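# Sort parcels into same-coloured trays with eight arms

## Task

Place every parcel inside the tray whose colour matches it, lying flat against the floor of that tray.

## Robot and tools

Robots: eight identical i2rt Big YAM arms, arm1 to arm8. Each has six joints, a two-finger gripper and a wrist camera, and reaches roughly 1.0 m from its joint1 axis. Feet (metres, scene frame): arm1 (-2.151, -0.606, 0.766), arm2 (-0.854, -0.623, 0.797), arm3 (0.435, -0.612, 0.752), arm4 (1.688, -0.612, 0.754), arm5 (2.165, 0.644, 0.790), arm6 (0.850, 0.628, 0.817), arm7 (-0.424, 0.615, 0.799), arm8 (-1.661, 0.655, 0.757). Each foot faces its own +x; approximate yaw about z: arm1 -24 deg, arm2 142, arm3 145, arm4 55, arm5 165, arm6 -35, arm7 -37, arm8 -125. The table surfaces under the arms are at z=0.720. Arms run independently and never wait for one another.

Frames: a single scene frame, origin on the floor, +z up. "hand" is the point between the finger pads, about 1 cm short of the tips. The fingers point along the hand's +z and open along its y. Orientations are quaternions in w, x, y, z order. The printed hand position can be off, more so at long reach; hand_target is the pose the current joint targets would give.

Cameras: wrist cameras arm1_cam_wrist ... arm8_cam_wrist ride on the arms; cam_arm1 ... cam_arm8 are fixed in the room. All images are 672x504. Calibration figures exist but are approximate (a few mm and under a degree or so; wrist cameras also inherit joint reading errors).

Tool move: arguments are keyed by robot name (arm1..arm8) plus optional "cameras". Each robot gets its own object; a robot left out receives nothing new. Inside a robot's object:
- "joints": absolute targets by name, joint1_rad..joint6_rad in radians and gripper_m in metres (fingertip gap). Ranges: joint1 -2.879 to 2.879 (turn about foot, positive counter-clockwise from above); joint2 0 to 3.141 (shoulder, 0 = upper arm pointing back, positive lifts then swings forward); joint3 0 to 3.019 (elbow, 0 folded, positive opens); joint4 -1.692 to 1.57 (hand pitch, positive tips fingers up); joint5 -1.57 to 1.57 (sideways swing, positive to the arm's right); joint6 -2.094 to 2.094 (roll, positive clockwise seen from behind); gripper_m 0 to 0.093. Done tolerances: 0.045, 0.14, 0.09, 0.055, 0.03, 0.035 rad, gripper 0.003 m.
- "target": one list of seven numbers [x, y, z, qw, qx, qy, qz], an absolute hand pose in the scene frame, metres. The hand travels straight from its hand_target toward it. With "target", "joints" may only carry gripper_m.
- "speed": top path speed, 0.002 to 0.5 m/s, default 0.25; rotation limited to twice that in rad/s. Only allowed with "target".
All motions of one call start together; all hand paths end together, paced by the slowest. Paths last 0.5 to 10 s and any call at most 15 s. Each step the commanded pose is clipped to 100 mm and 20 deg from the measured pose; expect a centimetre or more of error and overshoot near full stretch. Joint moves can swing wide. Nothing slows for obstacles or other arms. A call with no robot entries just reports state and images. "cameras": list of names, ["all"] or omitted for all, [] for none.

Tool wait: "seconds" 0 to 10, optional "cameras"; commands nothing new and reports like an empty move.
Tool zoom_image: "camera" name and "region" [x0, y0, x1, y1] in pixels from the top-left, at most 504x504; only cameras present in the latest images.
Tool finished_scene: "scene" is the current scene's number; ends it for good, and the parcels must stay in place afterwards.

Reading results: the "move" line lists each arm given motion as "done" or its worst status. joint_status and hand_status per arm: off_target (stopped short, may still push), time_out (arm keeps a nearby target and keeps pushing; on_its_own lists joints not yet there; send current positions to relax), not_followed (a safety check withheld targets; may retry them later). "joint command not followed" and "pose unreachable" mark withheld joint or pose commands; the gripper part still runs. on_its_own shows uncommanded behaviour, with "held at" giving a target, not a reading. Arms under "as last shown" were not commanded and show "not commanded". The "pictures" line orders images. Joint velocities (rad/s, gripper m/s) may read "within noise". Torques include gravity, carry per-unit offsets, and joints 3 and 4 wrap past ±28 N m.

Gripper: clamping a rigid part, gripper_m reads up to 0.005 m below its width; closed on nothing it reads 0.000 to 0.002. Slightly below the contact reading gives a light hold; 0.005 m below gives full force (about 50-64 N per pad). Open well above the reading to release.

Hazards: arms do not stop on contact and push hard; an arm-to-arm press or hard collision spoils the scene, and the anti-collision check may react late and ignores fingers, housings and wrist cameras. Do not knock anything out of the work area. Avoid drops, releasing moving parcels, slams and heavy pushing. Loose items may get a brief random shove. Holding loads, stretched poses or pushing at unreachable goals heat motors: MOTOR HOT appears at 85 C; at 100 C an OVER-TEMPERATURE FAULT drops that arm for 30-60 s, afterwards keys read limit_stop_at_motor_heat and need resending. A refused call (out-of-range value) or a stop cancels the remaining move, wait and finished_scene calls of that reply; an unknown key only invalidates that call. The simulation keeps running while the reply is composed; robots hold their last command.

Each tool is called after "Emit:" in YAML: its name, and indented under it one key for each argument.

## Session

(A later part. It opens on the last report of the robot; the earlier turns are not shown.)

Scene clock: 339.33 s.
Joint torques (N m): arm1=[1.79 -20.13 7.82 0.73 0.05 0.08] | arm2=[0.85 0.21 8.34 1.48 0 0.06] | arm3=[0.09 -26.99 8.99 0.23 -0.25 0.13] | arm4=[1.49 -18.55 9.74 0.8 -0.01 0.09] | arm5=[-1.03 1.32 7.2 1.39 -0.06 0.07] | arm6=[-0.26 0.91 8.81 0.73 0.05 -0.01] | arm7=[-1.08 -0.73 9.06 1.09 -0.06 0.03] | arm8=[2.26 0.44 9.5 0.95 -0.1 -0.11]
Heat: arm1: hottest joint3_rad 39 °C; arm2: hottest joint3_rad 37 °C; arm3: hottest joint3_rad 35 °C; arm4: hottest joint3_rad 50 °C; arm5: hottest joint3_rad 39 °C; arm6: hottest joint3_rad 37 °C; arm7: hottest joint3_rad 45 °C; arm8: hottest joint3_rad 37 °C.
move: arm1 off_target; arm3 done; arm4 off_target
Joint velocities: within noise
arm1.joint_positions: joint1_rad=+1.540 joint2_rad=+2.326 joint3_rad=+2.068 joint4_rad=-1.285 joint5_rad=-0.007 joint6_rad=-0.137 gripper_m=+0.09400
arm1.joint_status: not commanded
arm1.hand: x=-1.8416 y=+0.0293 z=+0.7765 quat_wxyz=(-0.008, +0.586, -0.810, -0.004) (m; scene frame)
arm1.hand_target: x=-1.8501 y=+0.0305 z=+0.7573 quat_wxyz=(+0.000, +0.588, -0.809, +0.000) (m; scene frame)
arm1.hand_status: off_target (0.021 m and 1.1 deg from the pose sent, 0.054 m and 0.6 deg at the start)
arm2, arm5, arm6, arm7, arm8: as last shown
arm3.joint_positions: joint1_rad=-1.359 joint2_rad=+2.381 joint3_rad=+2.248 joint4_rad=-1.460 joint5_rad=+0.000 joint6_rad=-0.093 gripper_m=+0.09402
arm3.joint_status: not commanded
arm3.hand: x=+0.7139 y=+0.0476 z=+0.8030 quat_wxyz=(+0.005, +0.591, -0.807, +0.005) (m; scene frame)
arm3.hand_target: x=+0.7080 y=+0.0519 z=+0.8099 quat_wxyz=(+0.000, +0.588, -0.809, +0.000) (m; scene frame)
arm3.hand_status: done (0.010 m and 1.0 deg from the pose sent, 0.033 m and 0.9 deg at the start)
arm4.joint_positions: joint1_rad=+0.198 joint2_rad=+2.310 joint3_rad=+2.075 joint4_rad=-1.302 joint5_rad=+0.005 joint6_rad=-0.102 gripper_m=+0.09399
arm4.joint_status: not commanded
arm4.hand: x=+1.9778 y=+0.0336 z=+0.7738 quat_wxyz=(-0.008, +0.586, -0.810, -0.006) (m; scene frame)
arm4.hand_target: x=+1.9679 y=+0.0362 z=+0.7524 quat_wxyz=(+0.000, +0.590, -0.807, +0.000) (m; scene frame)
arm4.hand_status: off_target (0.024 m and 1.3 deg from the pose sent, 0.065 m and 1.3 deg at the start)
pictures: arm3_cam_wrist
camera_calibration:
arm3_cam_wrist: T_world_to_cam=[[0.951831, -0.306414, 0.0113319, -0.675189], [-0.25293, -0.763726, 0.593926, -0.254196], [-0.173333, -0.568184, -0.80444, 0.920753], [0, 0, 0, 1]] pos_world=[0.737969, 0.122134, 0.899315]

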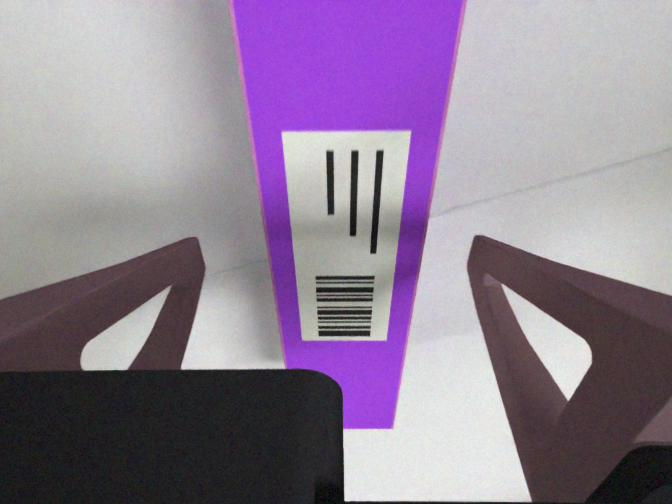

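Emit:
move:
  arm3: {"target":[0.711,0.050,0.765,0,0.5878,-0.8090,0],"speed":0.15}
  arm1: {"joints":{"gripper_m":0.045}}
  arm4: {"joints":{"gripper_m":0.045}}
  cameras: []

Emit:
move:
  arm3: {"joints":{"gripper_m":0.045}}
  arm1: {"target":[-1.848,0.015,0.93,0,0.5878,-0.8090,0],"speed":0.25}
  arm4: {"target":[1.970,0.015,0.93,0,0.590,-0.8074,0],"speed":0.25}
  cameras: ["arm1_cam_wrist","arm3_cam_wrist","arm4_cam_wrist"]

Emit:
move:
  arm3: {"target":[0.705,0.025,0.93,0,0.5878,-0.8090,0],"speed":0.25}
  arm1: {"joints":{"joint2_rad":1.2,"joint3_rad":1.3,"joint4_rad":-1.65}}
  arm4: {"joints":{"joint2_rad":1.2,"joint3_rad":1.3,"joint4_rad":-1.65}}
  cameras: []

Emit:
move:
  arm3: {"joints":{"joint2_rad":1.2,"joint3_rad":1.3,"joint4_rad":-1.65}}
  arm1: {"joints":{"joint1_rad":-1.541,"joint6_rad":0}}
  arm4: {"joints":{"joint1_rad":-1.883,"joint6_rad":0}}
  cameras: []

Scene clock: 356.70 s.
Joint torques (N m): arm1=[1.85 -20.54 7.76 0.84 0.08 0.07] | arm2=[0.85 0.21 8.32 1.48 0 0.06] | arm3=[-0.15 -25.17 9.1 0.65 -0.24 0.09] | arm4=[1.49 -18.55 9.74 0.79 -0.01 0.09] | arm5=[-1.08 1.61 7.25 1.36 -0.05 0.07] | arm6=[-0.21 0.91 8.83 0.72 0.05 -0.01] | arm7=[-1.26 -0.73 9.03 1.07 -0.06 0.03] | arm8=[2.37 0.56 9.51 0.98 -0.07 -0.11]
Heat: arm1: hottest joint3_rad 38 °C; arm2: hottest joint3_rad 37 °C; arm3: hottest joint3_rad 35 °C; arm4: hottest joint3_rad 49 °C; arm5: hottest joint3_rad 39 °C; arm6: hottest joint3_rad 37 °C; arm7: hottest joint3_rad 44 °C; arm8: hottest joint3_rad 36 °C.
move: arm1 off_target; arm3 done; arm4 off_target
Joint velocities: within noise
arm1.joint_positions: joint1_rad=+1.540 joint2_rad=+2.326 joint3_rad=+2.068 joint4_rad=-1.285 joint5_rad=-0.007 joint6_rad=-0.136 gripper_m=+0.05906
arm1.joint_status: gripper_m off_target (ended at +0.05910, target +0.04500)
arm1.hand: x=-1.8416 y=+0.0293 z=+0.7765 quat_wxyz=(-0.008, +0.586, -0.810, -0.004) (m; scene frame)
arm1.hand_target: x=-1.8500 y=+0.0304 z=+0.7573 quat_wxyz=(+0.000, +0.588, -0.809, +0.000) (m; scene frame)
arm1.hand_status: not commanded
arm2, arm5, arm6, arm8: as last shown
arm3.joint_positions: joint1_rad=-1.359 joint2_rad=+2.383 joint3_rad=+2.173 joint4_rad=-1.372 joint5_rad=+0.000 joint6_rad=-0.092 gripper_m=+0.09402
arm3.joint_status: not commanded
arm3.hand: x=+0.7134 y=+0.0461 z=+0.7734 quat_wxyz=(+0.001, +0.591, -0.807, +0.002) (m; scene frame)
arm3.hand_target: x=+0.7109 y=+0.0498 z=+0.7650 quat_wxyz=(+0.000, +0.588, -0.809, +0.000) (m; scene frame)
arm3.hand_status: done (0.010 m and 0.5 deg from the pose sent, 0.038 m and 0.9 deg at the start)
arm4.joint_positions: joint1_rad=+0.199 joint2_rad=+2.310 joint3_rad=+2.075 joint4_rad=-1.302 joint5_rad=+0.005 joint6_rad=-0.102 gripper_m=+0.05899
arm4.joint_status: gripper_m off_target (ended at +0.05902, target +0.04500)
arm4.hand: x=+1.9775 y=+0.0337 z=+0.7738 quat_wxyz=(-0.008, +0.586, -0.810, -0.006) (m; scene frame)
arm4.hand_target: x=+1.9678 y=+0.0362 z=+0.7524 quat_wxyz=(+0.000, +0.590, -0.807, +0.000) (m; scene frame)
arm4.hand_status: not commanded
arm7.joint_positions: joint1_rad=-1.045 joint2_rad=+0.603 joint3_rad=+1.014 joint4_rad=-1.507 joint5_rad=+0.001 joint6_rad=-0.020 gripper_m=+0.09402
arm7.joint_status: not commanded
arm7.hand: x=-0.4480 y=+0.4044 z=+1.1337 quat_wxyz=(-0.154, -0.719, -0.655, +0.177) (m; scene frame)
arm7.hand_target: x=-0.4500 y=+0.4047 z=+1.1287 quat_wxyz=(-0.151, -0.719, -0.655, +0.177) (m; scene frame)
arm7.hand_status: not commanded
pictures: none
No camera images: "cameras" was empty.

Scene clock: 358.37 s.
Joint torques (N m): arm1=[0.38 -19.66 12.59 -0.18 0.06 -0.05] | arm2=[0.85 0.21 8.32 1.48 0 0.06] | arm3=[-0.21 -25 9.09 0.62 -0.24 0.09] | arm4=[0.21 -18.14 14.82 -0.31 -0.02 -0.03] | arm5=[-0.79 1.44 7.1 1.29 -0.08 0.05] | arm6=[-0.21 0.79 8.83 0.7 0.05 -0.01] | arm7=[-1.03 -0.67 9.02 1.05 -0.06 0.03] | arm8=[2.43 0.62 9.51 0.96 -0.1 -0.11]
Heat: arm1: hottest joint3_rad 38 °C; arm2: hottest joint3_rad 37 °C; arm3: hottest joint3_rad 35 °C; arm4: hottest joint3_rad 49 °C; arm5: hottest joint3_rad 39 °C; arm6: hottest joint3_rad 37 °C; arm7: hottest joint3_rad 44 °C; arm8: hottest joint3_rad 36 °C.
move: arm1 off_target; arm3 off_target; arm4 off_target
Joint velocities: within noise
arm1.joint_positions: joint1_rad=+1.540 joint2_rad=+2.201 joint3_rad=+2.240 joint4_rad=-1.617 joint5_rad=-0.007 joint6_rad=-0.136 gripper_m=+0.05908
arm1.joint_status: not commanded
arm1.hand: x=-1.8539 y=+0.0066 z=+0.9258 quat_wxyz=(+0.006, +0.586, -0.810, +0.004) (m; scene frame)
arm1.hand_target: x=-1.8481 y=+0.0144 z=+0.9301 quat_wxyz=(-0.001, +0.588, -0.809, +0.000) (m; scene frame)
arm1.hand_status: off_target (0.011 m and 0.9 deg from the pose sent, 0.154 m and 1.1 deg at the start)
arm2, arm5, arm6, arm7, arm8: as last shown
arm3.joint_positions: joint1_rad=-1.359 joint2_rad=+2.383 joint3_rad=+2.173 joint4_rad=-1.371 joint5_rad=+0.000 joint6_rad=-0.092 gripper_m=+0.05852
arm3.joint_status: gripper_m off_target (ended at +0.05855, target +0.04500)
arm3.hand: x=+0.7134 y=+0.0462 z=+0.7734 quat_wxyz=(+0.000, +0.591, -0.807, +0.002) (m; scene frame)
arm3.hand_target: x=+0.7110 y=+0.0498 z=+0.7650 quat_wxyz=(+0.000, +0.588, -0.809, +0.000) (m; scene frame)
arm3.hand_status: not commanded
arm4.joint_positions: joint1_rad=+0.199 joint2_rad=+2.180 joint3_rad=+2.238 joint4_rad=-1.637 joint5_rad=+0.005 joint6_rad=-0.102 gripper_m=+0.05899
arm4.joint_status: not commanded
arm4.hand: x=+1.9657 y=+0.0046 z=+0.9230 quat_wxyz=(+0.010, +0.586, -0.810, +0.005) (m; scene frame)
arm4.hand_target: x=+1.9697 y=+0.0144 z=+0.9300 quat_wxyz=(-0.001, +0.590, -0.807, +0.000) (m; scene frame)
arm4.hand_status: off_target (0.013 m and 1.4 deg from the pose sent, 0.158 m and 1.3 deg at the start)
pictures: arm1_cam_wrist, arm3_cam_wrist, arm4_cam_wrist
camera_calibration:
arm1_cam_wrist: T_world_to_cam=[[0.944585, -0.328212, -0.00596094, 1.75994], [-0.26251, -0.76615, 0.586603, -1.01999], [-0.197097, -0.552532, -0.809853, 0.514635], [0, 0, 0, 1]] pos_world=[-1.82874, 0.0805212, 1.0256]
arm3_cam_wrist: T_world_to_cam=[[0.95167, -0.306873, 0.0123696, -0.675476], [-0.255907, -0.770057, 0.5844, -0.227984], [-0.169811, -0.559322, -0.811371, 0.898444], [0, 0, 0, 1]] pos_world=[0.737054, 0.119673, 0.870561]
arm4_cam_wrist: T_world_to_cam=[[0.954191, -0.299099, 0.00775737, -1.88397], [-0.244073, -0.763127, 0.598386, -0.0642793], [-0.173057, -0.572867, -0.801171, 1.20716], [0, 0, 0, 1]] pos_world=[1.99089, 0.078996, 1.02022]

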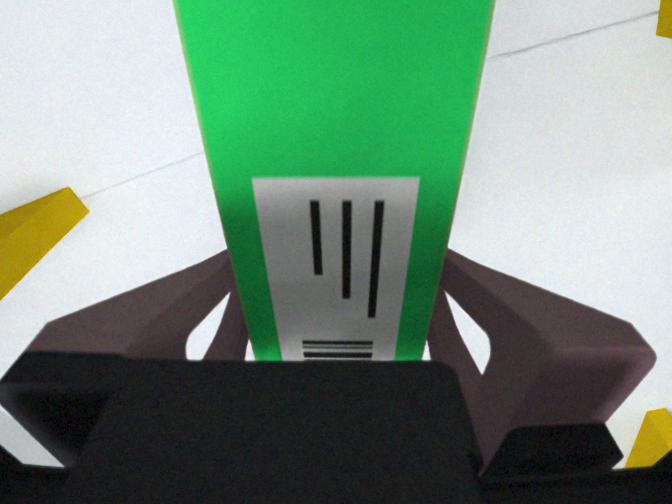

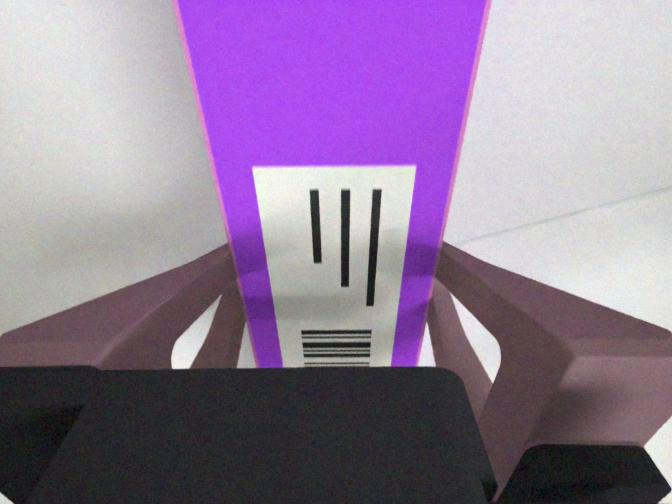

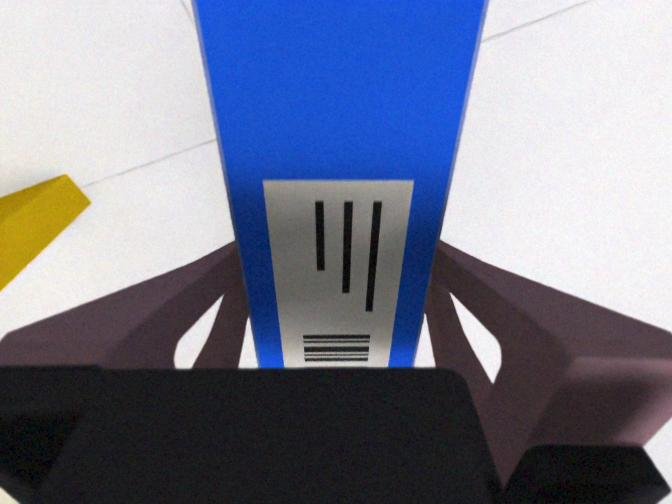

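Scene clock: 360.07 s.
Joint torques (N m): arm1=[1.03 -8.06 8.17 0.01 0.06 -0.06] | arm2=[0.85 0.21 8.32 1.48 0 0.07] | arm3=[-0.85 -25.82 14.32 -0.31 -0.24 0.01] | arm4=[0.15 -7.36 9.95 0.05 -0.02 -0.03] | arm5=[-0.79 1.85 7.17 1.4 -0.09 0] | arm6=[-0.26 0.91 8.81 0.72 0.04 -0.01] | arm7=[-1.26 -0.56 9.1 1.07 -0.05 0.02] | arm8=[2.26 0.62 9.48 0.96 -0.1 -0.11]
Heat: arm1: hottest joint3_rad 38 °C; arm2: hottest joint3_rad 37 °C; arm3: hottest joint3_rad 35 °C; arm4: hottest joint3_rad 49 °C; arm5: hottest joint3_rad 39 °C; arm6: hottest joint3_rad 37 °C; arm7: hottest joint3_rad 44 °C; arm8: hottest joint3_rad 36 °C.
move: arm1 done; arm3 off_target; arm4 done
Joint velocities: within noise
arm1.joint_positions: joint1_rad=+1.540 joint2_rad=+1.206 joint3_rad=+1.308 joint4_rad=-1.644 joint5_rad=-0.007 joint6_rad=-0.136 gripper_m=+0.05908
arm1.joint_status: all done
arm1.hand: x=-2.0050 y=-0.2999 z=+1.0649 quat_wxyz=(-0.009, +0.586, -0.810, -0.005) (m; scene frame)
arm1.hand_target: x=-2.0060 y=-0.3039 z=+1.0637 quat_wxyz=(-0.006, +0.588, -0.809, -0.003) (m; scene frame)
arm1.hand_status: not commanded
arm2, arm5, arm6, arm7, arm8: as last shown
arm3.joint_positions: joint1_rad=-1.359 joint2_rad=+2.261 joint3_rad=+2.286 joint4_rad=-1.660 joint5_rad=+0.000 joint6_rad=-0.092 gripper_m=+0.05852
arm3.joint_status: not commanded
arm3.hand: x=+0.6998 y=+0.0148 z=+0.9002 quat_wxyz=(+0.024, +0.590, -0.807, +0.016) (m; scene frame)
arm3.hand_target: x=+0.7044 y=+0.0236 z=+0.9301 quat_wxyz=(-0.001, +0.588, -0.809, +0.000) (m; scene frame)
arm3.hand_status: off_target (0.032 m and 3.3 deg from the pose sent, 0.158 m and 0.5 deg at the start; pose on its path clipped on 7 of 51 steps)
arm4.joint_positions: joint1_rad=+0.199 joint2_rad=+1.209 joint3_rad=+1.304 joint4_rad=-1.645 joint5_rad=+0.005 joint6_rad=-0.102 gripper_m=+0.05900
arm4.joint_status: all done
arm4.hand: x=+1.8297 y=-0.3018 z=+1.0480 quat_wxyz=(-0.003, +0.586, -0.810, -0.002) (m; scene frame)
arm4.hand_target: x=+1.8282 y=-0.3050 z=+1.0494 quat_wxyz=(-0.003, +0.590, -0.807, -0.002) (m; scene frame)
arm4.hand_status: not commanded
pictures: none
No camera images: "cameras" was empty.

Scene clock: 362.97 s.
Joint torques (N m): arm1=[1.38 -7.3 8.2 0.18 -0.01 0.04] | arm2=[0.85 0.21 8.32 1.48 0 0.06] | arm3=[-0.79 -9.41 9.61 0.46 -0.23 0.01] | arm4=[0.03 -7.18 9.96 0.06 -0.1 0.11] | arm5=[-1.03 1.14 7.36 1.17 -0.03 0.02] | arm6=[-0.32 0.91 8.84 0.7 0.04 -0.01] | arm7=[-1.14 -0.62 9.07 1.07 -0.07 0.02] | arm8=[2.14 0.62 9.48 1.05 -0.07 -0.09]
Heat: arm1: hottest joint3_rad 38 °C; arm2: hottest joint3_rad 37 °C; arm3: hottest joint2_rad 35 °C; arm4: hottest joint3_rad 49 °C; arm5: hottest joint3_rad 39 °C; arm6: hottest joint3_rad 37 °C; arm7: hottest joint3_rad 44 °C; arm8: hottest joint3_rad 36 °C.
move: arm1 done; arm3 done; arm4 done
Joint velocities: within noise
arm1.joint_positions: joint1_rad=-1.541 joint2_rad=+1.206 joint3_rad=+1.308 joint4_rad=-1.644 joint5_rad=-0.005 joint6_rad=-0.005 gripper_m=+0.05915
arm1.joint_status: all done
arm1.hand: x=-2.2813 y=-0.9144 z=+1.0703 quat_wxyz=(-0.015, -0.830, -0.557, +0.012) (m; scene frame)
arm1.hand_target: x=-2.2794 y=-0.9109 z=+1.0691 quat_wxyz=(-0.014, -0.832, -0.555, +0.008) (m; scene frame)
arm1.hand_status: not commanded
arm2.joint_positions: joint1_rad=-2.223 joint2_rad=+0.600 joint3_rad=+1.002 joint4_rad=-1.504 joint5_rad=+0.002 joint6_rad=+0.252 gripper_m=+0.09292
arm2.joint_status: not commanded
arm2.hand: x=-0.6506 y=-0.5705 z=+1.1279 quat_wxyz=(-0.225, +0.002, -0.973, -0.058) (m; scene frame)
arm2.hand_target: x=-0.6504 y=-0.5686 z=+1.1274 quat_wxyz=(-0.225, +0.000, -0.972, -0.061) (m; scene frame)
arm2.hand_status: not commanded
arm3.joint_positions: joint1_rad=-1.359 joint2_rad=+1.202 joint3_rad=+1.295 joint4_rad=-1.658 joint5_rad=+0.000 joint6_rad=-0.092 gripper_m=+0.05852
arm3.joint_status: all done
arm3.hand: x=+0.5625 y=-0.3094 z=+1.0520 quat_wxyz=(-0.007, +0.591, -0.807, -0.002) (m; scene frame)
arm3.hand_target: x=+0.5637 y=-0.3070 z=+1.0545 quat_wxyz=(-0.012, +0.588, -0.809, -0.007) (m; scene frame)
arm3.hand_status: not commanded
arm4.joint_positions: joint1_rad=-1.885 joint2_rad=+1.209 joint3_rad=+1.304 joint4_rad=-1.645 joint5_rad=+0.008 joint6_rad=-0.007 gripper_m=+0.05901
arm4.joint_status: all done
arm4.hand: x=+1.8901 y=-0.8802 z=+1.0530 quat_wxyz=(-0.004, -0.447, -0.894, +0.015) (m; scene frame)
arm4.hand_target: x=+1.8887 y=-0.8768 z=+1.0543 quat_wxyz=(-0.005, -0.449, -0.894, +0.015) (m; scene frame)
arm4.hand_status: not commanded
arm5.joint_positions: joint1_rad=+1.558 joint2_rad=+0.601 joint3_rad=+0.996 joint4_rad=-1.506 joint5_rad=+0.000 joint6_rad=+0.062 gripper_m=+0.09288
arm5.joint_status: not commanded
arm5.hand: x=+2.1064 y=+0.4405 z=+1.1162 quat_wxyz=(+0.142, +0.795, +0.564, -0.174) (m; scene frame)
arm5.hand_target: x=+2.1049 y=+0.4395 z=+1.1187 quat_wxyz=(+0.145, +0.798, +0.558, -0.178) (m; scene frame)
arm5.hand_status: not commanded
arm6.joint_positions: joint1_rad=-1.161 joint2_rad=+0.606 joint3_rad=+0.997 joint4_rad=-1.495 joint5_rad=-0.001 joint6_rad=+0.101 gripper_m=+0.09289
arm6.joint_status: not commanded
arm6.hand: x=+0.8061 y=+0.4200 z=+1.1450 quat_wxyz=(-0.155, -0.786, -0.574, +0.172) (m; scene frame)
arm6.hand_target: x=+0.8074 y=+0.4217 z=+1.1471 quat_wxyz=(-0.157, -0.787, -0.572, +0.172) (m; scene frame)
arm6.hand_status: not commanded
arm7: as last shown
arm8.joint_positions: joint1_rad=+0.321 joint2_rad=+0.607 joint3_rad=+1.005 joint4_rad=-1.508 joint5_rad=+0.000 joint6_rad=+0.006 gripper_m=+0.09293
arm8.joint_status: not commanded
arm8.hand: x=-1.7208 y=+0.4534 z=+1.0879 quat_wxyz=(-0.138, -0.781, -0.581, +0.183) (m; scene frame)
arm8.hand_target: x=-1.7198 y=+0.4529 z=+1.0877 quat_wxyz=(-0.141, -0.777, -0.585, +0.187) (m; scene frame)
arm8.hand_status: not commanded
pictures: none
No camera images: "cameras" was empty.

Emit:
move:
  arm3: {"joints":{"joint1_rad":0.065,"joint6_rad":-0.5}}
  arm1: {"target":[-2.441,-1.245,0.925,0,0.8181,0.5750,0],"speed":0.3}
  arm4: {"target":[2.121,-1.175,0.925,0,0.4509,0.8926,0],"speed":0.3}
  cameras: ["arm1_cam_wrist","arm4_cam_wrist","cam_arm1","cam_arm4"]

Scene clock: 378.67 s.
Joint torques (N m): arm1=[0.73 -20.01 12.81 -0.02 0.16 -0.08] | arm2=[0.85 0.21 8.34 1.48 0 0.06] | arm3=[0.38 -9.58 9.57 0.44 -0.17 -0.21] | arm4=[0.5 -18.37 14.78 -0.2 -0.15 0.12] | arm5=[-0.97 1.61 7.13 1.28 -0.07 0.03] | arm6=[-0.26 0.91 8.83 0.72 0.04 -0.01] | arm7=[-1.08 -0.73 9.05 1.1 -0.06 0.02] | arm8=[2.61 0.67 9.48 0.98 -0.09 -0.1]
Heat: arm1: hottest joint3_rad 38 °C; arm2: hottest joint3_rad 37 °C; arm3: hottest joint3_rad 35 °C; arm4: hottest joint3_rad 47 °C; arm5: hottest joint3_rad 39 °C; arm6: hottest joint3_rad 37 °C; arm7: hottest joint3_rad 44 °C; arm8: hottest joint3_rad 36 °C.
move: arm1 off_target; arm3 done; arm4 off_target
Joint velocities: within noise
arm1.joint_positions: joint1_rad=-1.556 joint2_rad=+2.267 joint3_rad=+2.314 joint4_rad=-1.641 joint5_rad=+0.004 joint6_rad=-0.068 gripper_m=+0.05915
arm1.joint_status: not commanded
arm1.hand: x=-2.4285 y=-1.2393 z=+0.9211 quat_wxyz=(+0.003, -0.817, -0.577, -0.007) (m; scene frame)
arm1.hand_target: x=-2.4407 y=-1.2443 z=+0.9250 quat_wxyz=(+0.000, -0.818, -0.575, +0.001) (m; scene frame)
arm1.hand_status: off_target (0.014 m and 1.0 deg from the pose sent, 0.395 m and 3.3 deg at the start)
arm2, arm5, arm6, arm7, arm8: as last shown
arm3.joint_positions: joint1_rad=+0.052 joint2_rad=+1.202 joint3_rad=+1.295 joint4_rad=-1.658 joint5_rad=-0.003 joint6_rad=-0.484 gripper_m=+0.05852
arm3.joint_status: all done
arm3.hand: x=+0.1536 y=-0.4385 z=+1.0490 quat_wxyz=(-0.003, +0.999, -0.037, -0.001) (m; scene frame)
arm3.hand_target: x=+0.1489 y=-0.4408 z=+1.0514 quat_wxyz=(-0.007, +1.000, -0.023, -0.007) (m; scene frame)
arm3.hand_status: not commanded
arm4.joint_positions: joint1_rad=-1.885 joint2_rad=+2.283 joint3_rad=+2.398 joint4_rad=-1.684 joint5_rad=-0.013 joint6_rad=+0.005 gripper_m=+0.05901
arm4.joint_status: not commanded
arm4.hand: x=+2.1081 y=-1.1717 z=+0.9247 quat_wxyz=(+0.000, -0.452, -0.892, +0.002) (m; scene frame)
arm4.hand_target: x=+2.1204 y=-1.1743 z=+0.9246 quat_wxyz=(-0.007, -0.451, -0.893, +0.004) (m; scene frame)
arm4.hand_status: off_target (0.013 m and 0.2 deg from the pose sent, 0.396 m and 1.9 deg at the start; a joint's target at an end of its range on 24 of 77 steps)
pictures: arm1_cam_wrist, arm4_cam_wrist, cam_arm1, cam_arm4
camera_calibration:
arm1_cam_wrist: T_world_to_cam=[[-0.937057, 0.349082, -0.00814538, -1.83443], [0.278086, 0.760181, 0.587191, 1.08129], [0.21117, 0.547967, -0.809407, 2.06404], [0, 0, 0, 1]] pos_world=[-2.45551, -1.31263, 1.02079]
arm4_cam_wrist: T_world_to_cam=[[-0.798211, -0.602211, 0.0141372, 0.961431], [-0.484327, 0.65556, 0.579369, 1.25817], [-0.35817, 0.455612, -0.814943, 2.16732], [0, 0, 0, 1]] pos_world=[2.15306, -1.23327, 1.02371]

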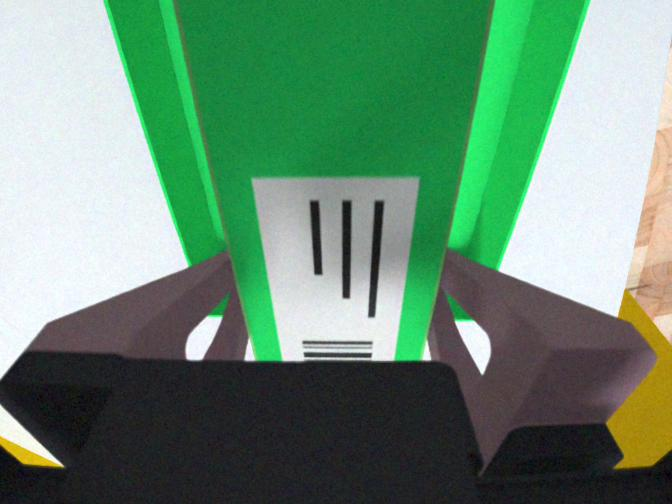

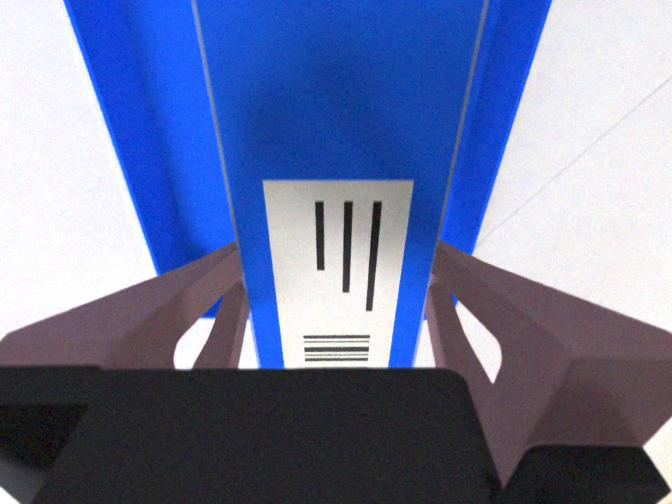

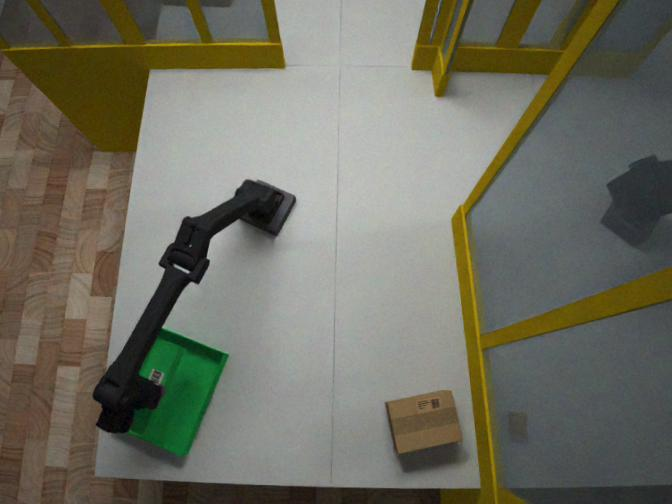

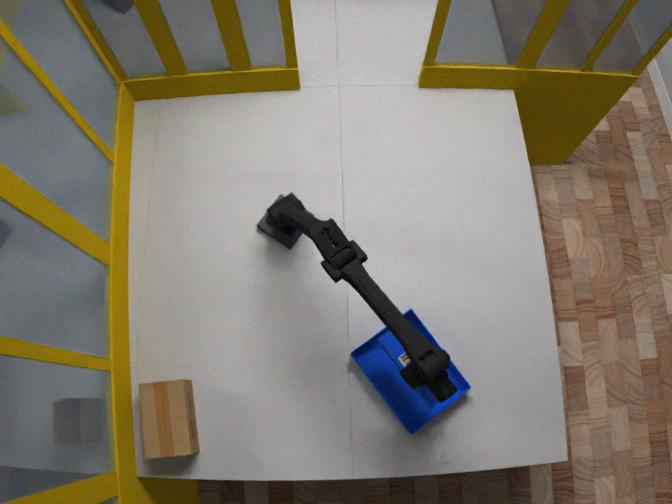

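Emit:
move:
  arm3: {"target":[-0.215,-0.215,0.91,0,1,0,0],"speed":0.3}
  arm1: {"target":[-2.438,-1.237,0.80,0,0.8181,0.5750,0],"speed":0.15}
  arm4: {"target":[2.127,-1.163,0.80,0,0.4509,0.8926,0],"speed":0.15}
  cameras: ["arm1_cam_wrist","arm4_cam_wrist","cam_arm1","cam_arm4","cam_arm2","arm3_cam_wrist"]

Scene clock: 389.20 s.
Joint torques (N m): arm1=[0.56 -20.13 7.92 0.81 0.15 -0.07] | arm2=[0.85 0.21 8.32 1.48 0 0.06] | arm3=[-0.09 -26.52 14.6 -0.21 -0.31 -0.23] | arm4=[0.79 -18.37 9.77 0.79 -0.13 0.12] | arm5=[-1.2 1.96 7.09 1.32 -0.07 0.01] | arm6=[-0.21 0.91 8.83 0.72 0.04 -0.01] | arm7=[-1.03 -0.67 9.02 1.07 -0.06 0.02] | arm8=[2.32 0.67 9.52 0.98 -0.09 -0.09]
Heat: arm1: hottest joint3_rad 38 °C; arm2: hottest joint3_rad 37 °C; arm3: hottest joint3_rad 35 °C; arm4: hottest joint3_rad 47 °C; arm5: hottest joint3_rad 39 °C; arm6: hottest joint3_rad 37 °C; arm7: hottest joint3_rad 44 °C; arm8: hottest joint3_rad 36 °C.
move: arm1 off_target; arm3 off_target; arm4 off_target
Joint velocities: within noise
arm1.joint_positions: joint1_rad=-1.557 joint2_rad=+2.276 joint3_rad=+2.059 joint4_rad=-1.344 joint5_rad=+0.004 joint6_rad=-0.070 gripper_m=+0.05915
arm1.joint_status: not commanded
arm1.hand: x=-2.4296 y=-1.2417 z=+0.8179 quat_wxyz=(-0.006, -0.817, -0.577, +0.007) (m; scene frame)
arm1.hand_target: x=-2.4375 y=-1.2366 z=+0.8002 quat_wxyz=(+0.000, -0.818, -0.575, +0.000) (m; scene frame)
arm1.hand_status: off_target (0.020 m and 1.0 deg from the pose sent, 0.121 m and 1.0 deg at the start)
arm2, arm5, arm6, arm7, arm8: as last shown
arm2.hand_target: x=-0.6503 y=-0.5686 z=+1.1274 quat_wxyz=(-0.225, +0.000, -0.972, -0.061) (m; scene frame)
arm3.joint_positions: joint1_rad=+0.052 joint2_rad=+2.459 joint3_rad=+2.632 joint4_rad=-1.671 joint5_rad=-0.004 joint6_rad=-0.533 gripper_m=+0.05852
arm3.joint_status: not commanded
arm3.hand: x=-0.2036 y=-0.2140 z=+0.8872 quat_wxyz=(-0.020, +0.999, -0.013, -0.029) (m; scene frame)
arm3.hand_target: x=-0.2134 y=-0.2161 z=+0.9096 quat_wxyz=(-0.030, +0.998, +0.000, -0.050) (m; scene frame)
arm3.hand_status: off_target (0.025 m and 4.3 deg from the pose sent, 0.453 m and 4.3 deg at the start; a joint's target at an end of its range on 27 of 77 steps)
arm4.joint_positions: joint1_rad=-1.869 joint2_rad=+2.288 joint3_rad=+2.139 joint4_rad=-1.399 joint5_rad=-0.013 joint6_rad=+0.025 gripper_m=+0.05901
arm4.joint_status: not commanded
arm4.hand: x=+2.1191 y=-1.1692 z=+0.8228 quat_wxyz=(-0.010, -0.453, -0.891, +0.006) (m; scene frame)
arm4.hand_target: x=+2.1265 y=-1.1623 z=+0.8002 quat_wxyz=(+0.000, -0.451, -0.893, +0.000) (m; scene frame)
arm4.hand_status: off_target (0.025 m and 1.4 deg from the pose sent, 0.126 m and 0.2 deg at the start)
pictures: arm1_cam_wrist, arm3_cam_wrist, arm4_cam_wrist, cam_arm1, cam_arm2, cam_arm4
camera_calibration:
arm1_cam_wrist: T_world_to_cam=[[-0.937337, 0.348367, -0.00639826, -1.83846], [0.285173, 0.777597, 0.560374, 1.20479], [0.200191, 0.523435, -0.828215, 1.94031], [0, 0, 0, 1]] pos_world=[-2.45526, -1.31201, 0.920095]
arm3_cam_wrist: T_world_to_cam=[[0.0319031, 0.99833, 0.0481621, 0.176243], [0.844596, -0.0526942, 0.532805, -0.306196], [0.534453, 0.0236794, -0.844867, 0.987476], [0, 0, 0, 1]] pos_world=[-0.27477, -0.215466, 0.98894]
arm4_cam_wrist: T_world_to_cam=[[-0.7998, -0.600115, 0.0135013, 0.979506], [-0.490326, 0.666124, 0.562013, 1.36025], [-0.346266, 0.442878, -0.827018, 2.05695], [0, 0, 0, 1]] pos_world=[2.16263, -1.22926, 0.923432]

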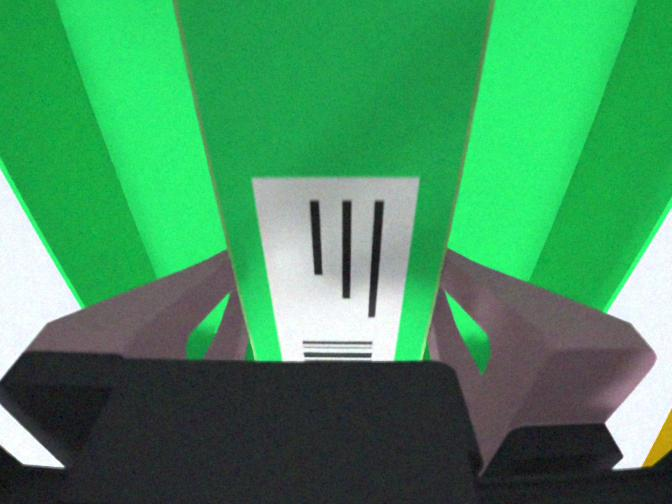

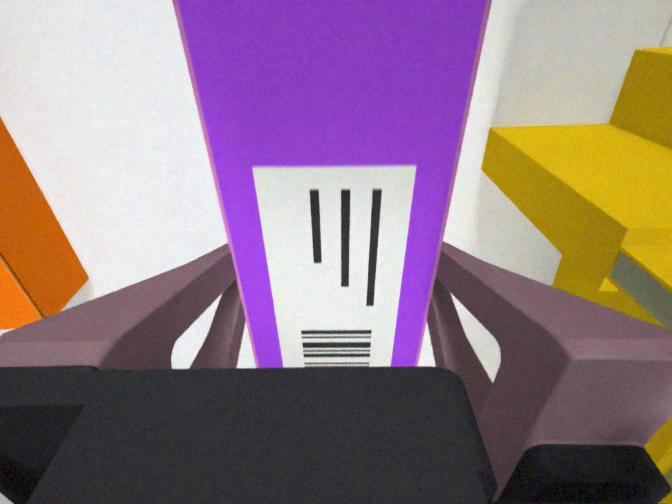

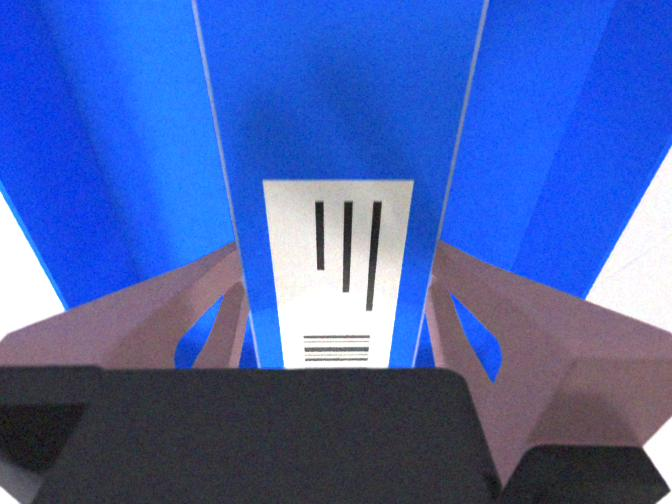

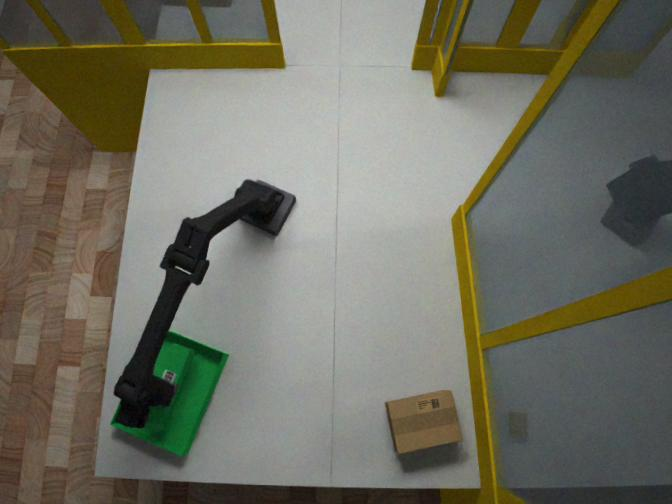

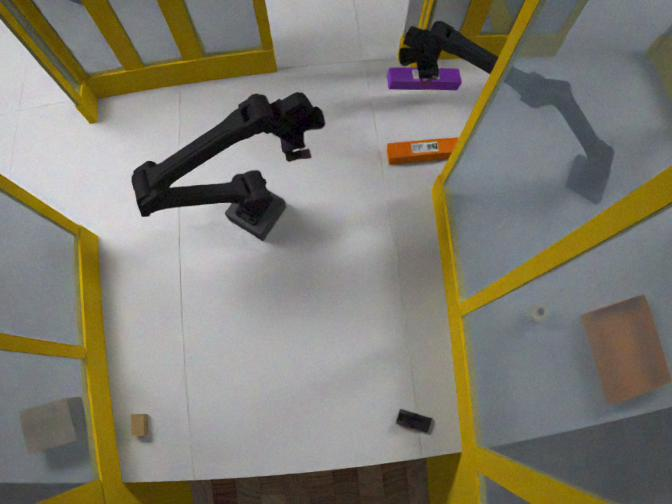

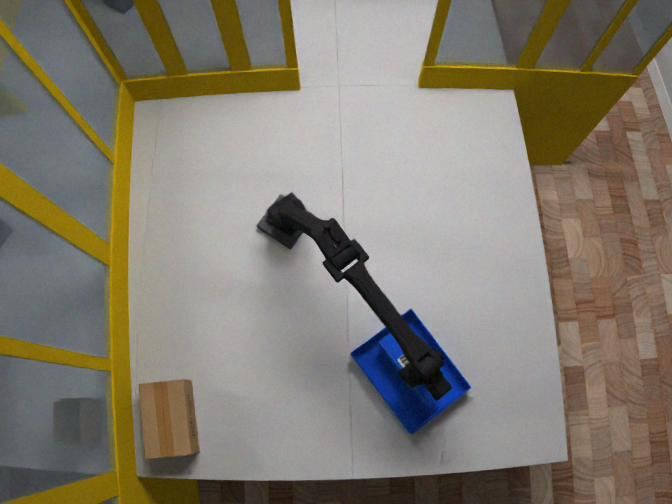

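Emit:
move:
  arm3: {"target":[-0.213,-0.217,0.80,0,1,0,0],"speed":0.15}
  arm1: {"target":[-2.438,-1.237,0.775,0,0.8181,0.5750,0],"speed":0.08}
  arm4: {"target":[2.127,-1.163,0.775,0,0.4509,0.8926,0],"speed":0.08}
  cameras: []

Emit:
move:
  arm3: {"target":[-0.213,-0.217,0.765,0,1,0,0],"speed":0.08}
  arm1: {"target":[-2.438,-1.237,0.750,0,0.8181,0.5750,0],"speed":0.08}
  arm4: {"target":[2.127,-1.163,0.748,0,0.4509,0.8926,0],"speed":0.08}
  cameras: ["cam_arm1","cam_arm4","cam_arm2"]

Scene clock: 401.90 s.
Joint torques (N m): arm1=[0.44 -20.25 7.8 0.8 0.16 -0.1] | arm2=[0.85 0.21 8.34 1.48 0 0.06] | arm3=[0.09 -28.63 11.48 0.32 -0.29 -0.21] | arm4=[0.85 -18.49 9.69 0.79 -0.14 0.12] | arm5=[-1.44 1.26 7.19 1.16 -0.08 0.04] | arm6=[-0.26 0.91 8.83 0.72 0.05 -0.01] | arm7=[-1.2 -0.5 9.06 1.07 -0.06 0.03] | arm8=[2.14 0.67 9.55 0.96 -0.08 -0.1]
Heat: arm1: hottest joint3_rad 38 °C; arm2: hottest joint3_rad 37 °C; arm3: hottest joint2_rad 36 °C; arm4: hottest joint3_rad 46 °C; arm5: hottest joint3_rad 39 °C; arm6: hottest joint3_rad 37 °C; arm7: hottest joint3_rad 44 °C; arm8: hottest joint3_rad 36 °C.
move: arm1 off_target; arm3 off_target; arm4 off_target
Joint velocities: within noise
arm1.joint_positions: joint1_rad=-1.558 joint2_rad=+2.297 joint3_rad=+2.030 joint4_rad=-1.294 joint5_rad=+0.004 joint6_rad=-0.071 gripper_m=+0.05915
arm1.joint_status: not commanded
arm1.hand: x=-2.4300 y=-1.2424 z=+0.7936 quat_wxyz=(-0.006, -0.817, -0.577, +0.007) (m; scene frame)
arm1.hand_target: x=-2.4376 y=-1.2366 z=+0.7754 quat_wxyz=(+0.000, -0.818, -0.575, +0.000) (m; scene frame)
arm1.hand_status: off_target (0.021 m and 1.1 deg from the pose sent, 0.044 m and 1.0 deg at the start)
arm2, arm5, arm6, arm7, arm8: as last shown
arm3.joint_positions: joint1_rad=+0.052 joint2_rad=+2.573 joint3_rad=+2.579 joint4_rad=-1.617 joint5_rad=-0.004 joint6_rad=-0.533 gripper_m=+0.05852
arm3.joint_status: not commanded
arm3.hand: x=-0.2007 y=-0.2148 z=+0.7844 quat_wxyz=(+0.009, +1.000, -0.013, +0.019) (m; scene frame)
arm3.hand_target: x=-0.2125 y=-0.2174 z=+0.8002 quat_wxyz=(+0.000, +1.000, +0.000, +0.000) (m; scene frame)
arm3.hand_status: off_target (0.020 m and 2.8 deg from the pose sent, 0.088 m and 4.3 deg at the start)
arm4.joint_positions: joint1_rad=-1.869 joint2_rad=+2.306 joint3_rad=+2.104 joint4_rad=-1.347 joint5_rad=-0.013 joint6_rad=+0.025 gripper_m=+0.05901
arm4.joint_status: not commanded
arm4.hand: x=+2.1193 y=-1.1700 z=+0.7977 quat_wxyz=(-0.010, -0.453, -0.891, +0.006) (m; scene frame)
arm4.hand_target: x=+2.1265 y=-1.1624 z=+0.7754 quat_wxyz=(+0.000, -0.451, -0.893, +0.000) (m; scene frame)
arm4.hand_status: off_target (0.025 m and 1.4 deg from the pose sent, 0.049 m and 1.4 deg at the start)
pictures: none
No camera images: "cameras" was empty.

Scene clock: 402.93 s.
Joint torques (N m): arm1=[0.62 -19.31 7.31 1.14 0.13 -0.07] | arm2=[0.91 0.21 8.32 1.48 0 0.06] | arm3=[0.09 -27.99 7.71 0.98 -0.27 -0.21] | arm4=[0.91 -18.08 9.48 0.92 -0.13 0.12] | arm5=[-1.08 1.73 7.24 1.26 -0.07 0.05] | arm6=[-0.26 0.85 8.81 0.7 0.05 -0.01] | arm7=[-1.2 -0.73 9.06 1.06 -0.06 0.03] | arm8=[2.26 0.85 9.48 0.96 -0.09 -0.1]
Heat: arm1: hottest joint3_rad 38 °C; arm2: hottest joint3_rad 37 °C; arm3: hottest joint2_rad 36 °C; arm4: hottest joint3_rad 46 °C; arm5: hottest joint3_rad 39 °C; arm6: hottest joint3_rad 37 °C; arm7: hottest joint3_rad 44 °C; arm8: hottest joint3_rad 36 °C.
move: arm1 off_target; arm3 off_target; arm4 off_target
Joint velocities: within noise
arm1.joint_positions: joint1_rad=-1.558 joint2_rad=+2.308 joint3_rad=+2.009 joint4_rad=-1.252 joint5_rad=+0.005 joint6_rad=-0.071 gripper_m=+0.05915
arm1.joint_status: not commanded
arm1.hand: x=-2.4307 y=-1.2440 z=+0.7781 quat_wxyz=(-0.008, -0.817, -0.577, +0.011) (m; scene frame)
arm1.hand_target: x=-2.4373 y=-1.2362 z=+0.7506 quat_wxyz=(+0.000, -0.818, -0.575, +0.000) (m; scene frame)
arm1.hand_status: off_target (0.030 m and 1.6 deg from the pose sent, 0.045 m and 1.1 deg at the start)
arm2, arm5, arm6, arm7, arm8: as last shown
arm3.joint_positions: joint1_rad=+0.052 joint2_rad=+2.567 joint3_rad=+2.540 joint4_rad=-1.549 joint5_rad=-0.005 joint6_rad=-0.533 gripper_m=+0.05852
arm3.joint_status: not commanded
arm3.hand: x=-0.2071 y=-0.2110 z=+0.7731 quat_wxyz=(+0.001, +1.000, -0.013, +0.004) (m; scene frame)
arm3.hand_target: x=-0.2129 y=-0.2171 z=+0.7651 quat_wxyz=(+0.000, +1.000, +0.000, +0.000) (m; scene frame)
arm3.hand_status: off_target (0.012 m and 1.5 deg from the pose sent, 0.023 m and 2.8 deg at the start)
arm4.joint_positions: joint1_rad=-1.869 joint2_rad=+2.322 joint3_rad=+2.075 joint4_rad=-1.296 joint5_rad=-0.013 joint6_rad=+0.025 gripper_m=+0.05902
arm4.joint_status: not commanded
arm4.hand: x=+2.1196 y=-1.1711 z=+0.7758 quat_wxyz=(-0.012, -0.453, -0.891, +0.007) (m; scene frame)
arm4.hand_target: x=+2.1262 y=-1.1622 z=+0.7486 quat_wxyz=(+0.000, -0.451, -0.893, +0.000) (m; scene frame)
arm4.hand_status: off_target (0.030 m and 1.6 deg from the pose sent, 0.051 m and 1.4 deg at the start)
pictures: cam_arm1, cam_arm2, cam_arm4

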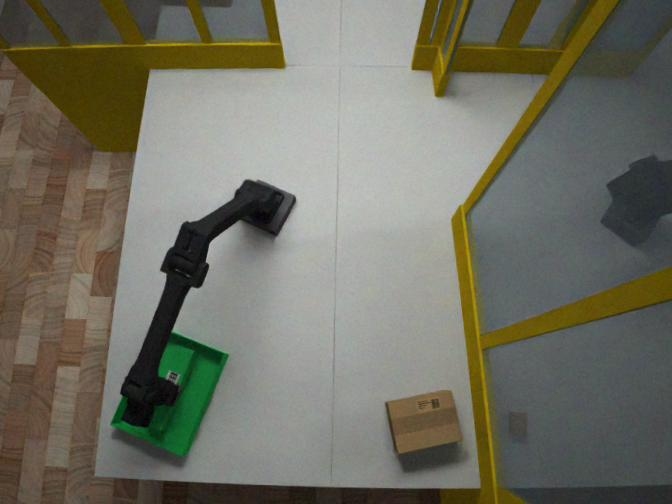

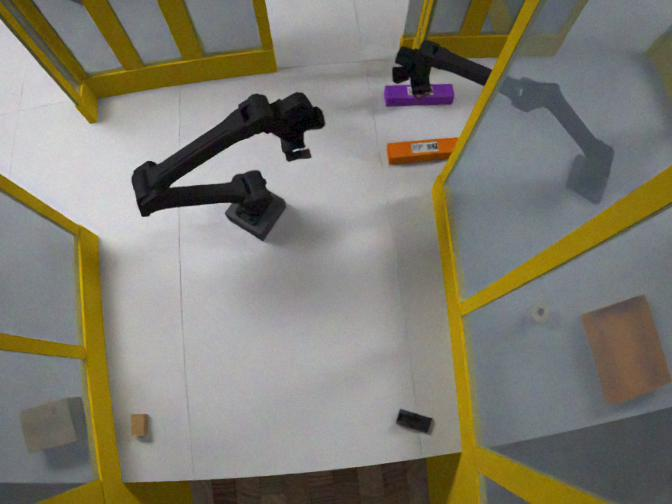

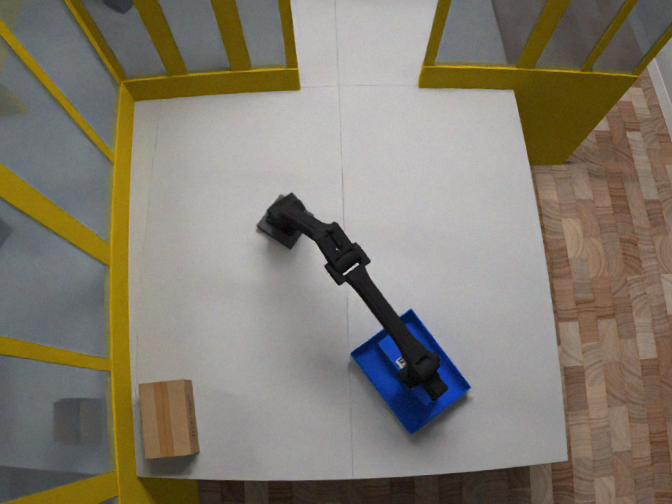

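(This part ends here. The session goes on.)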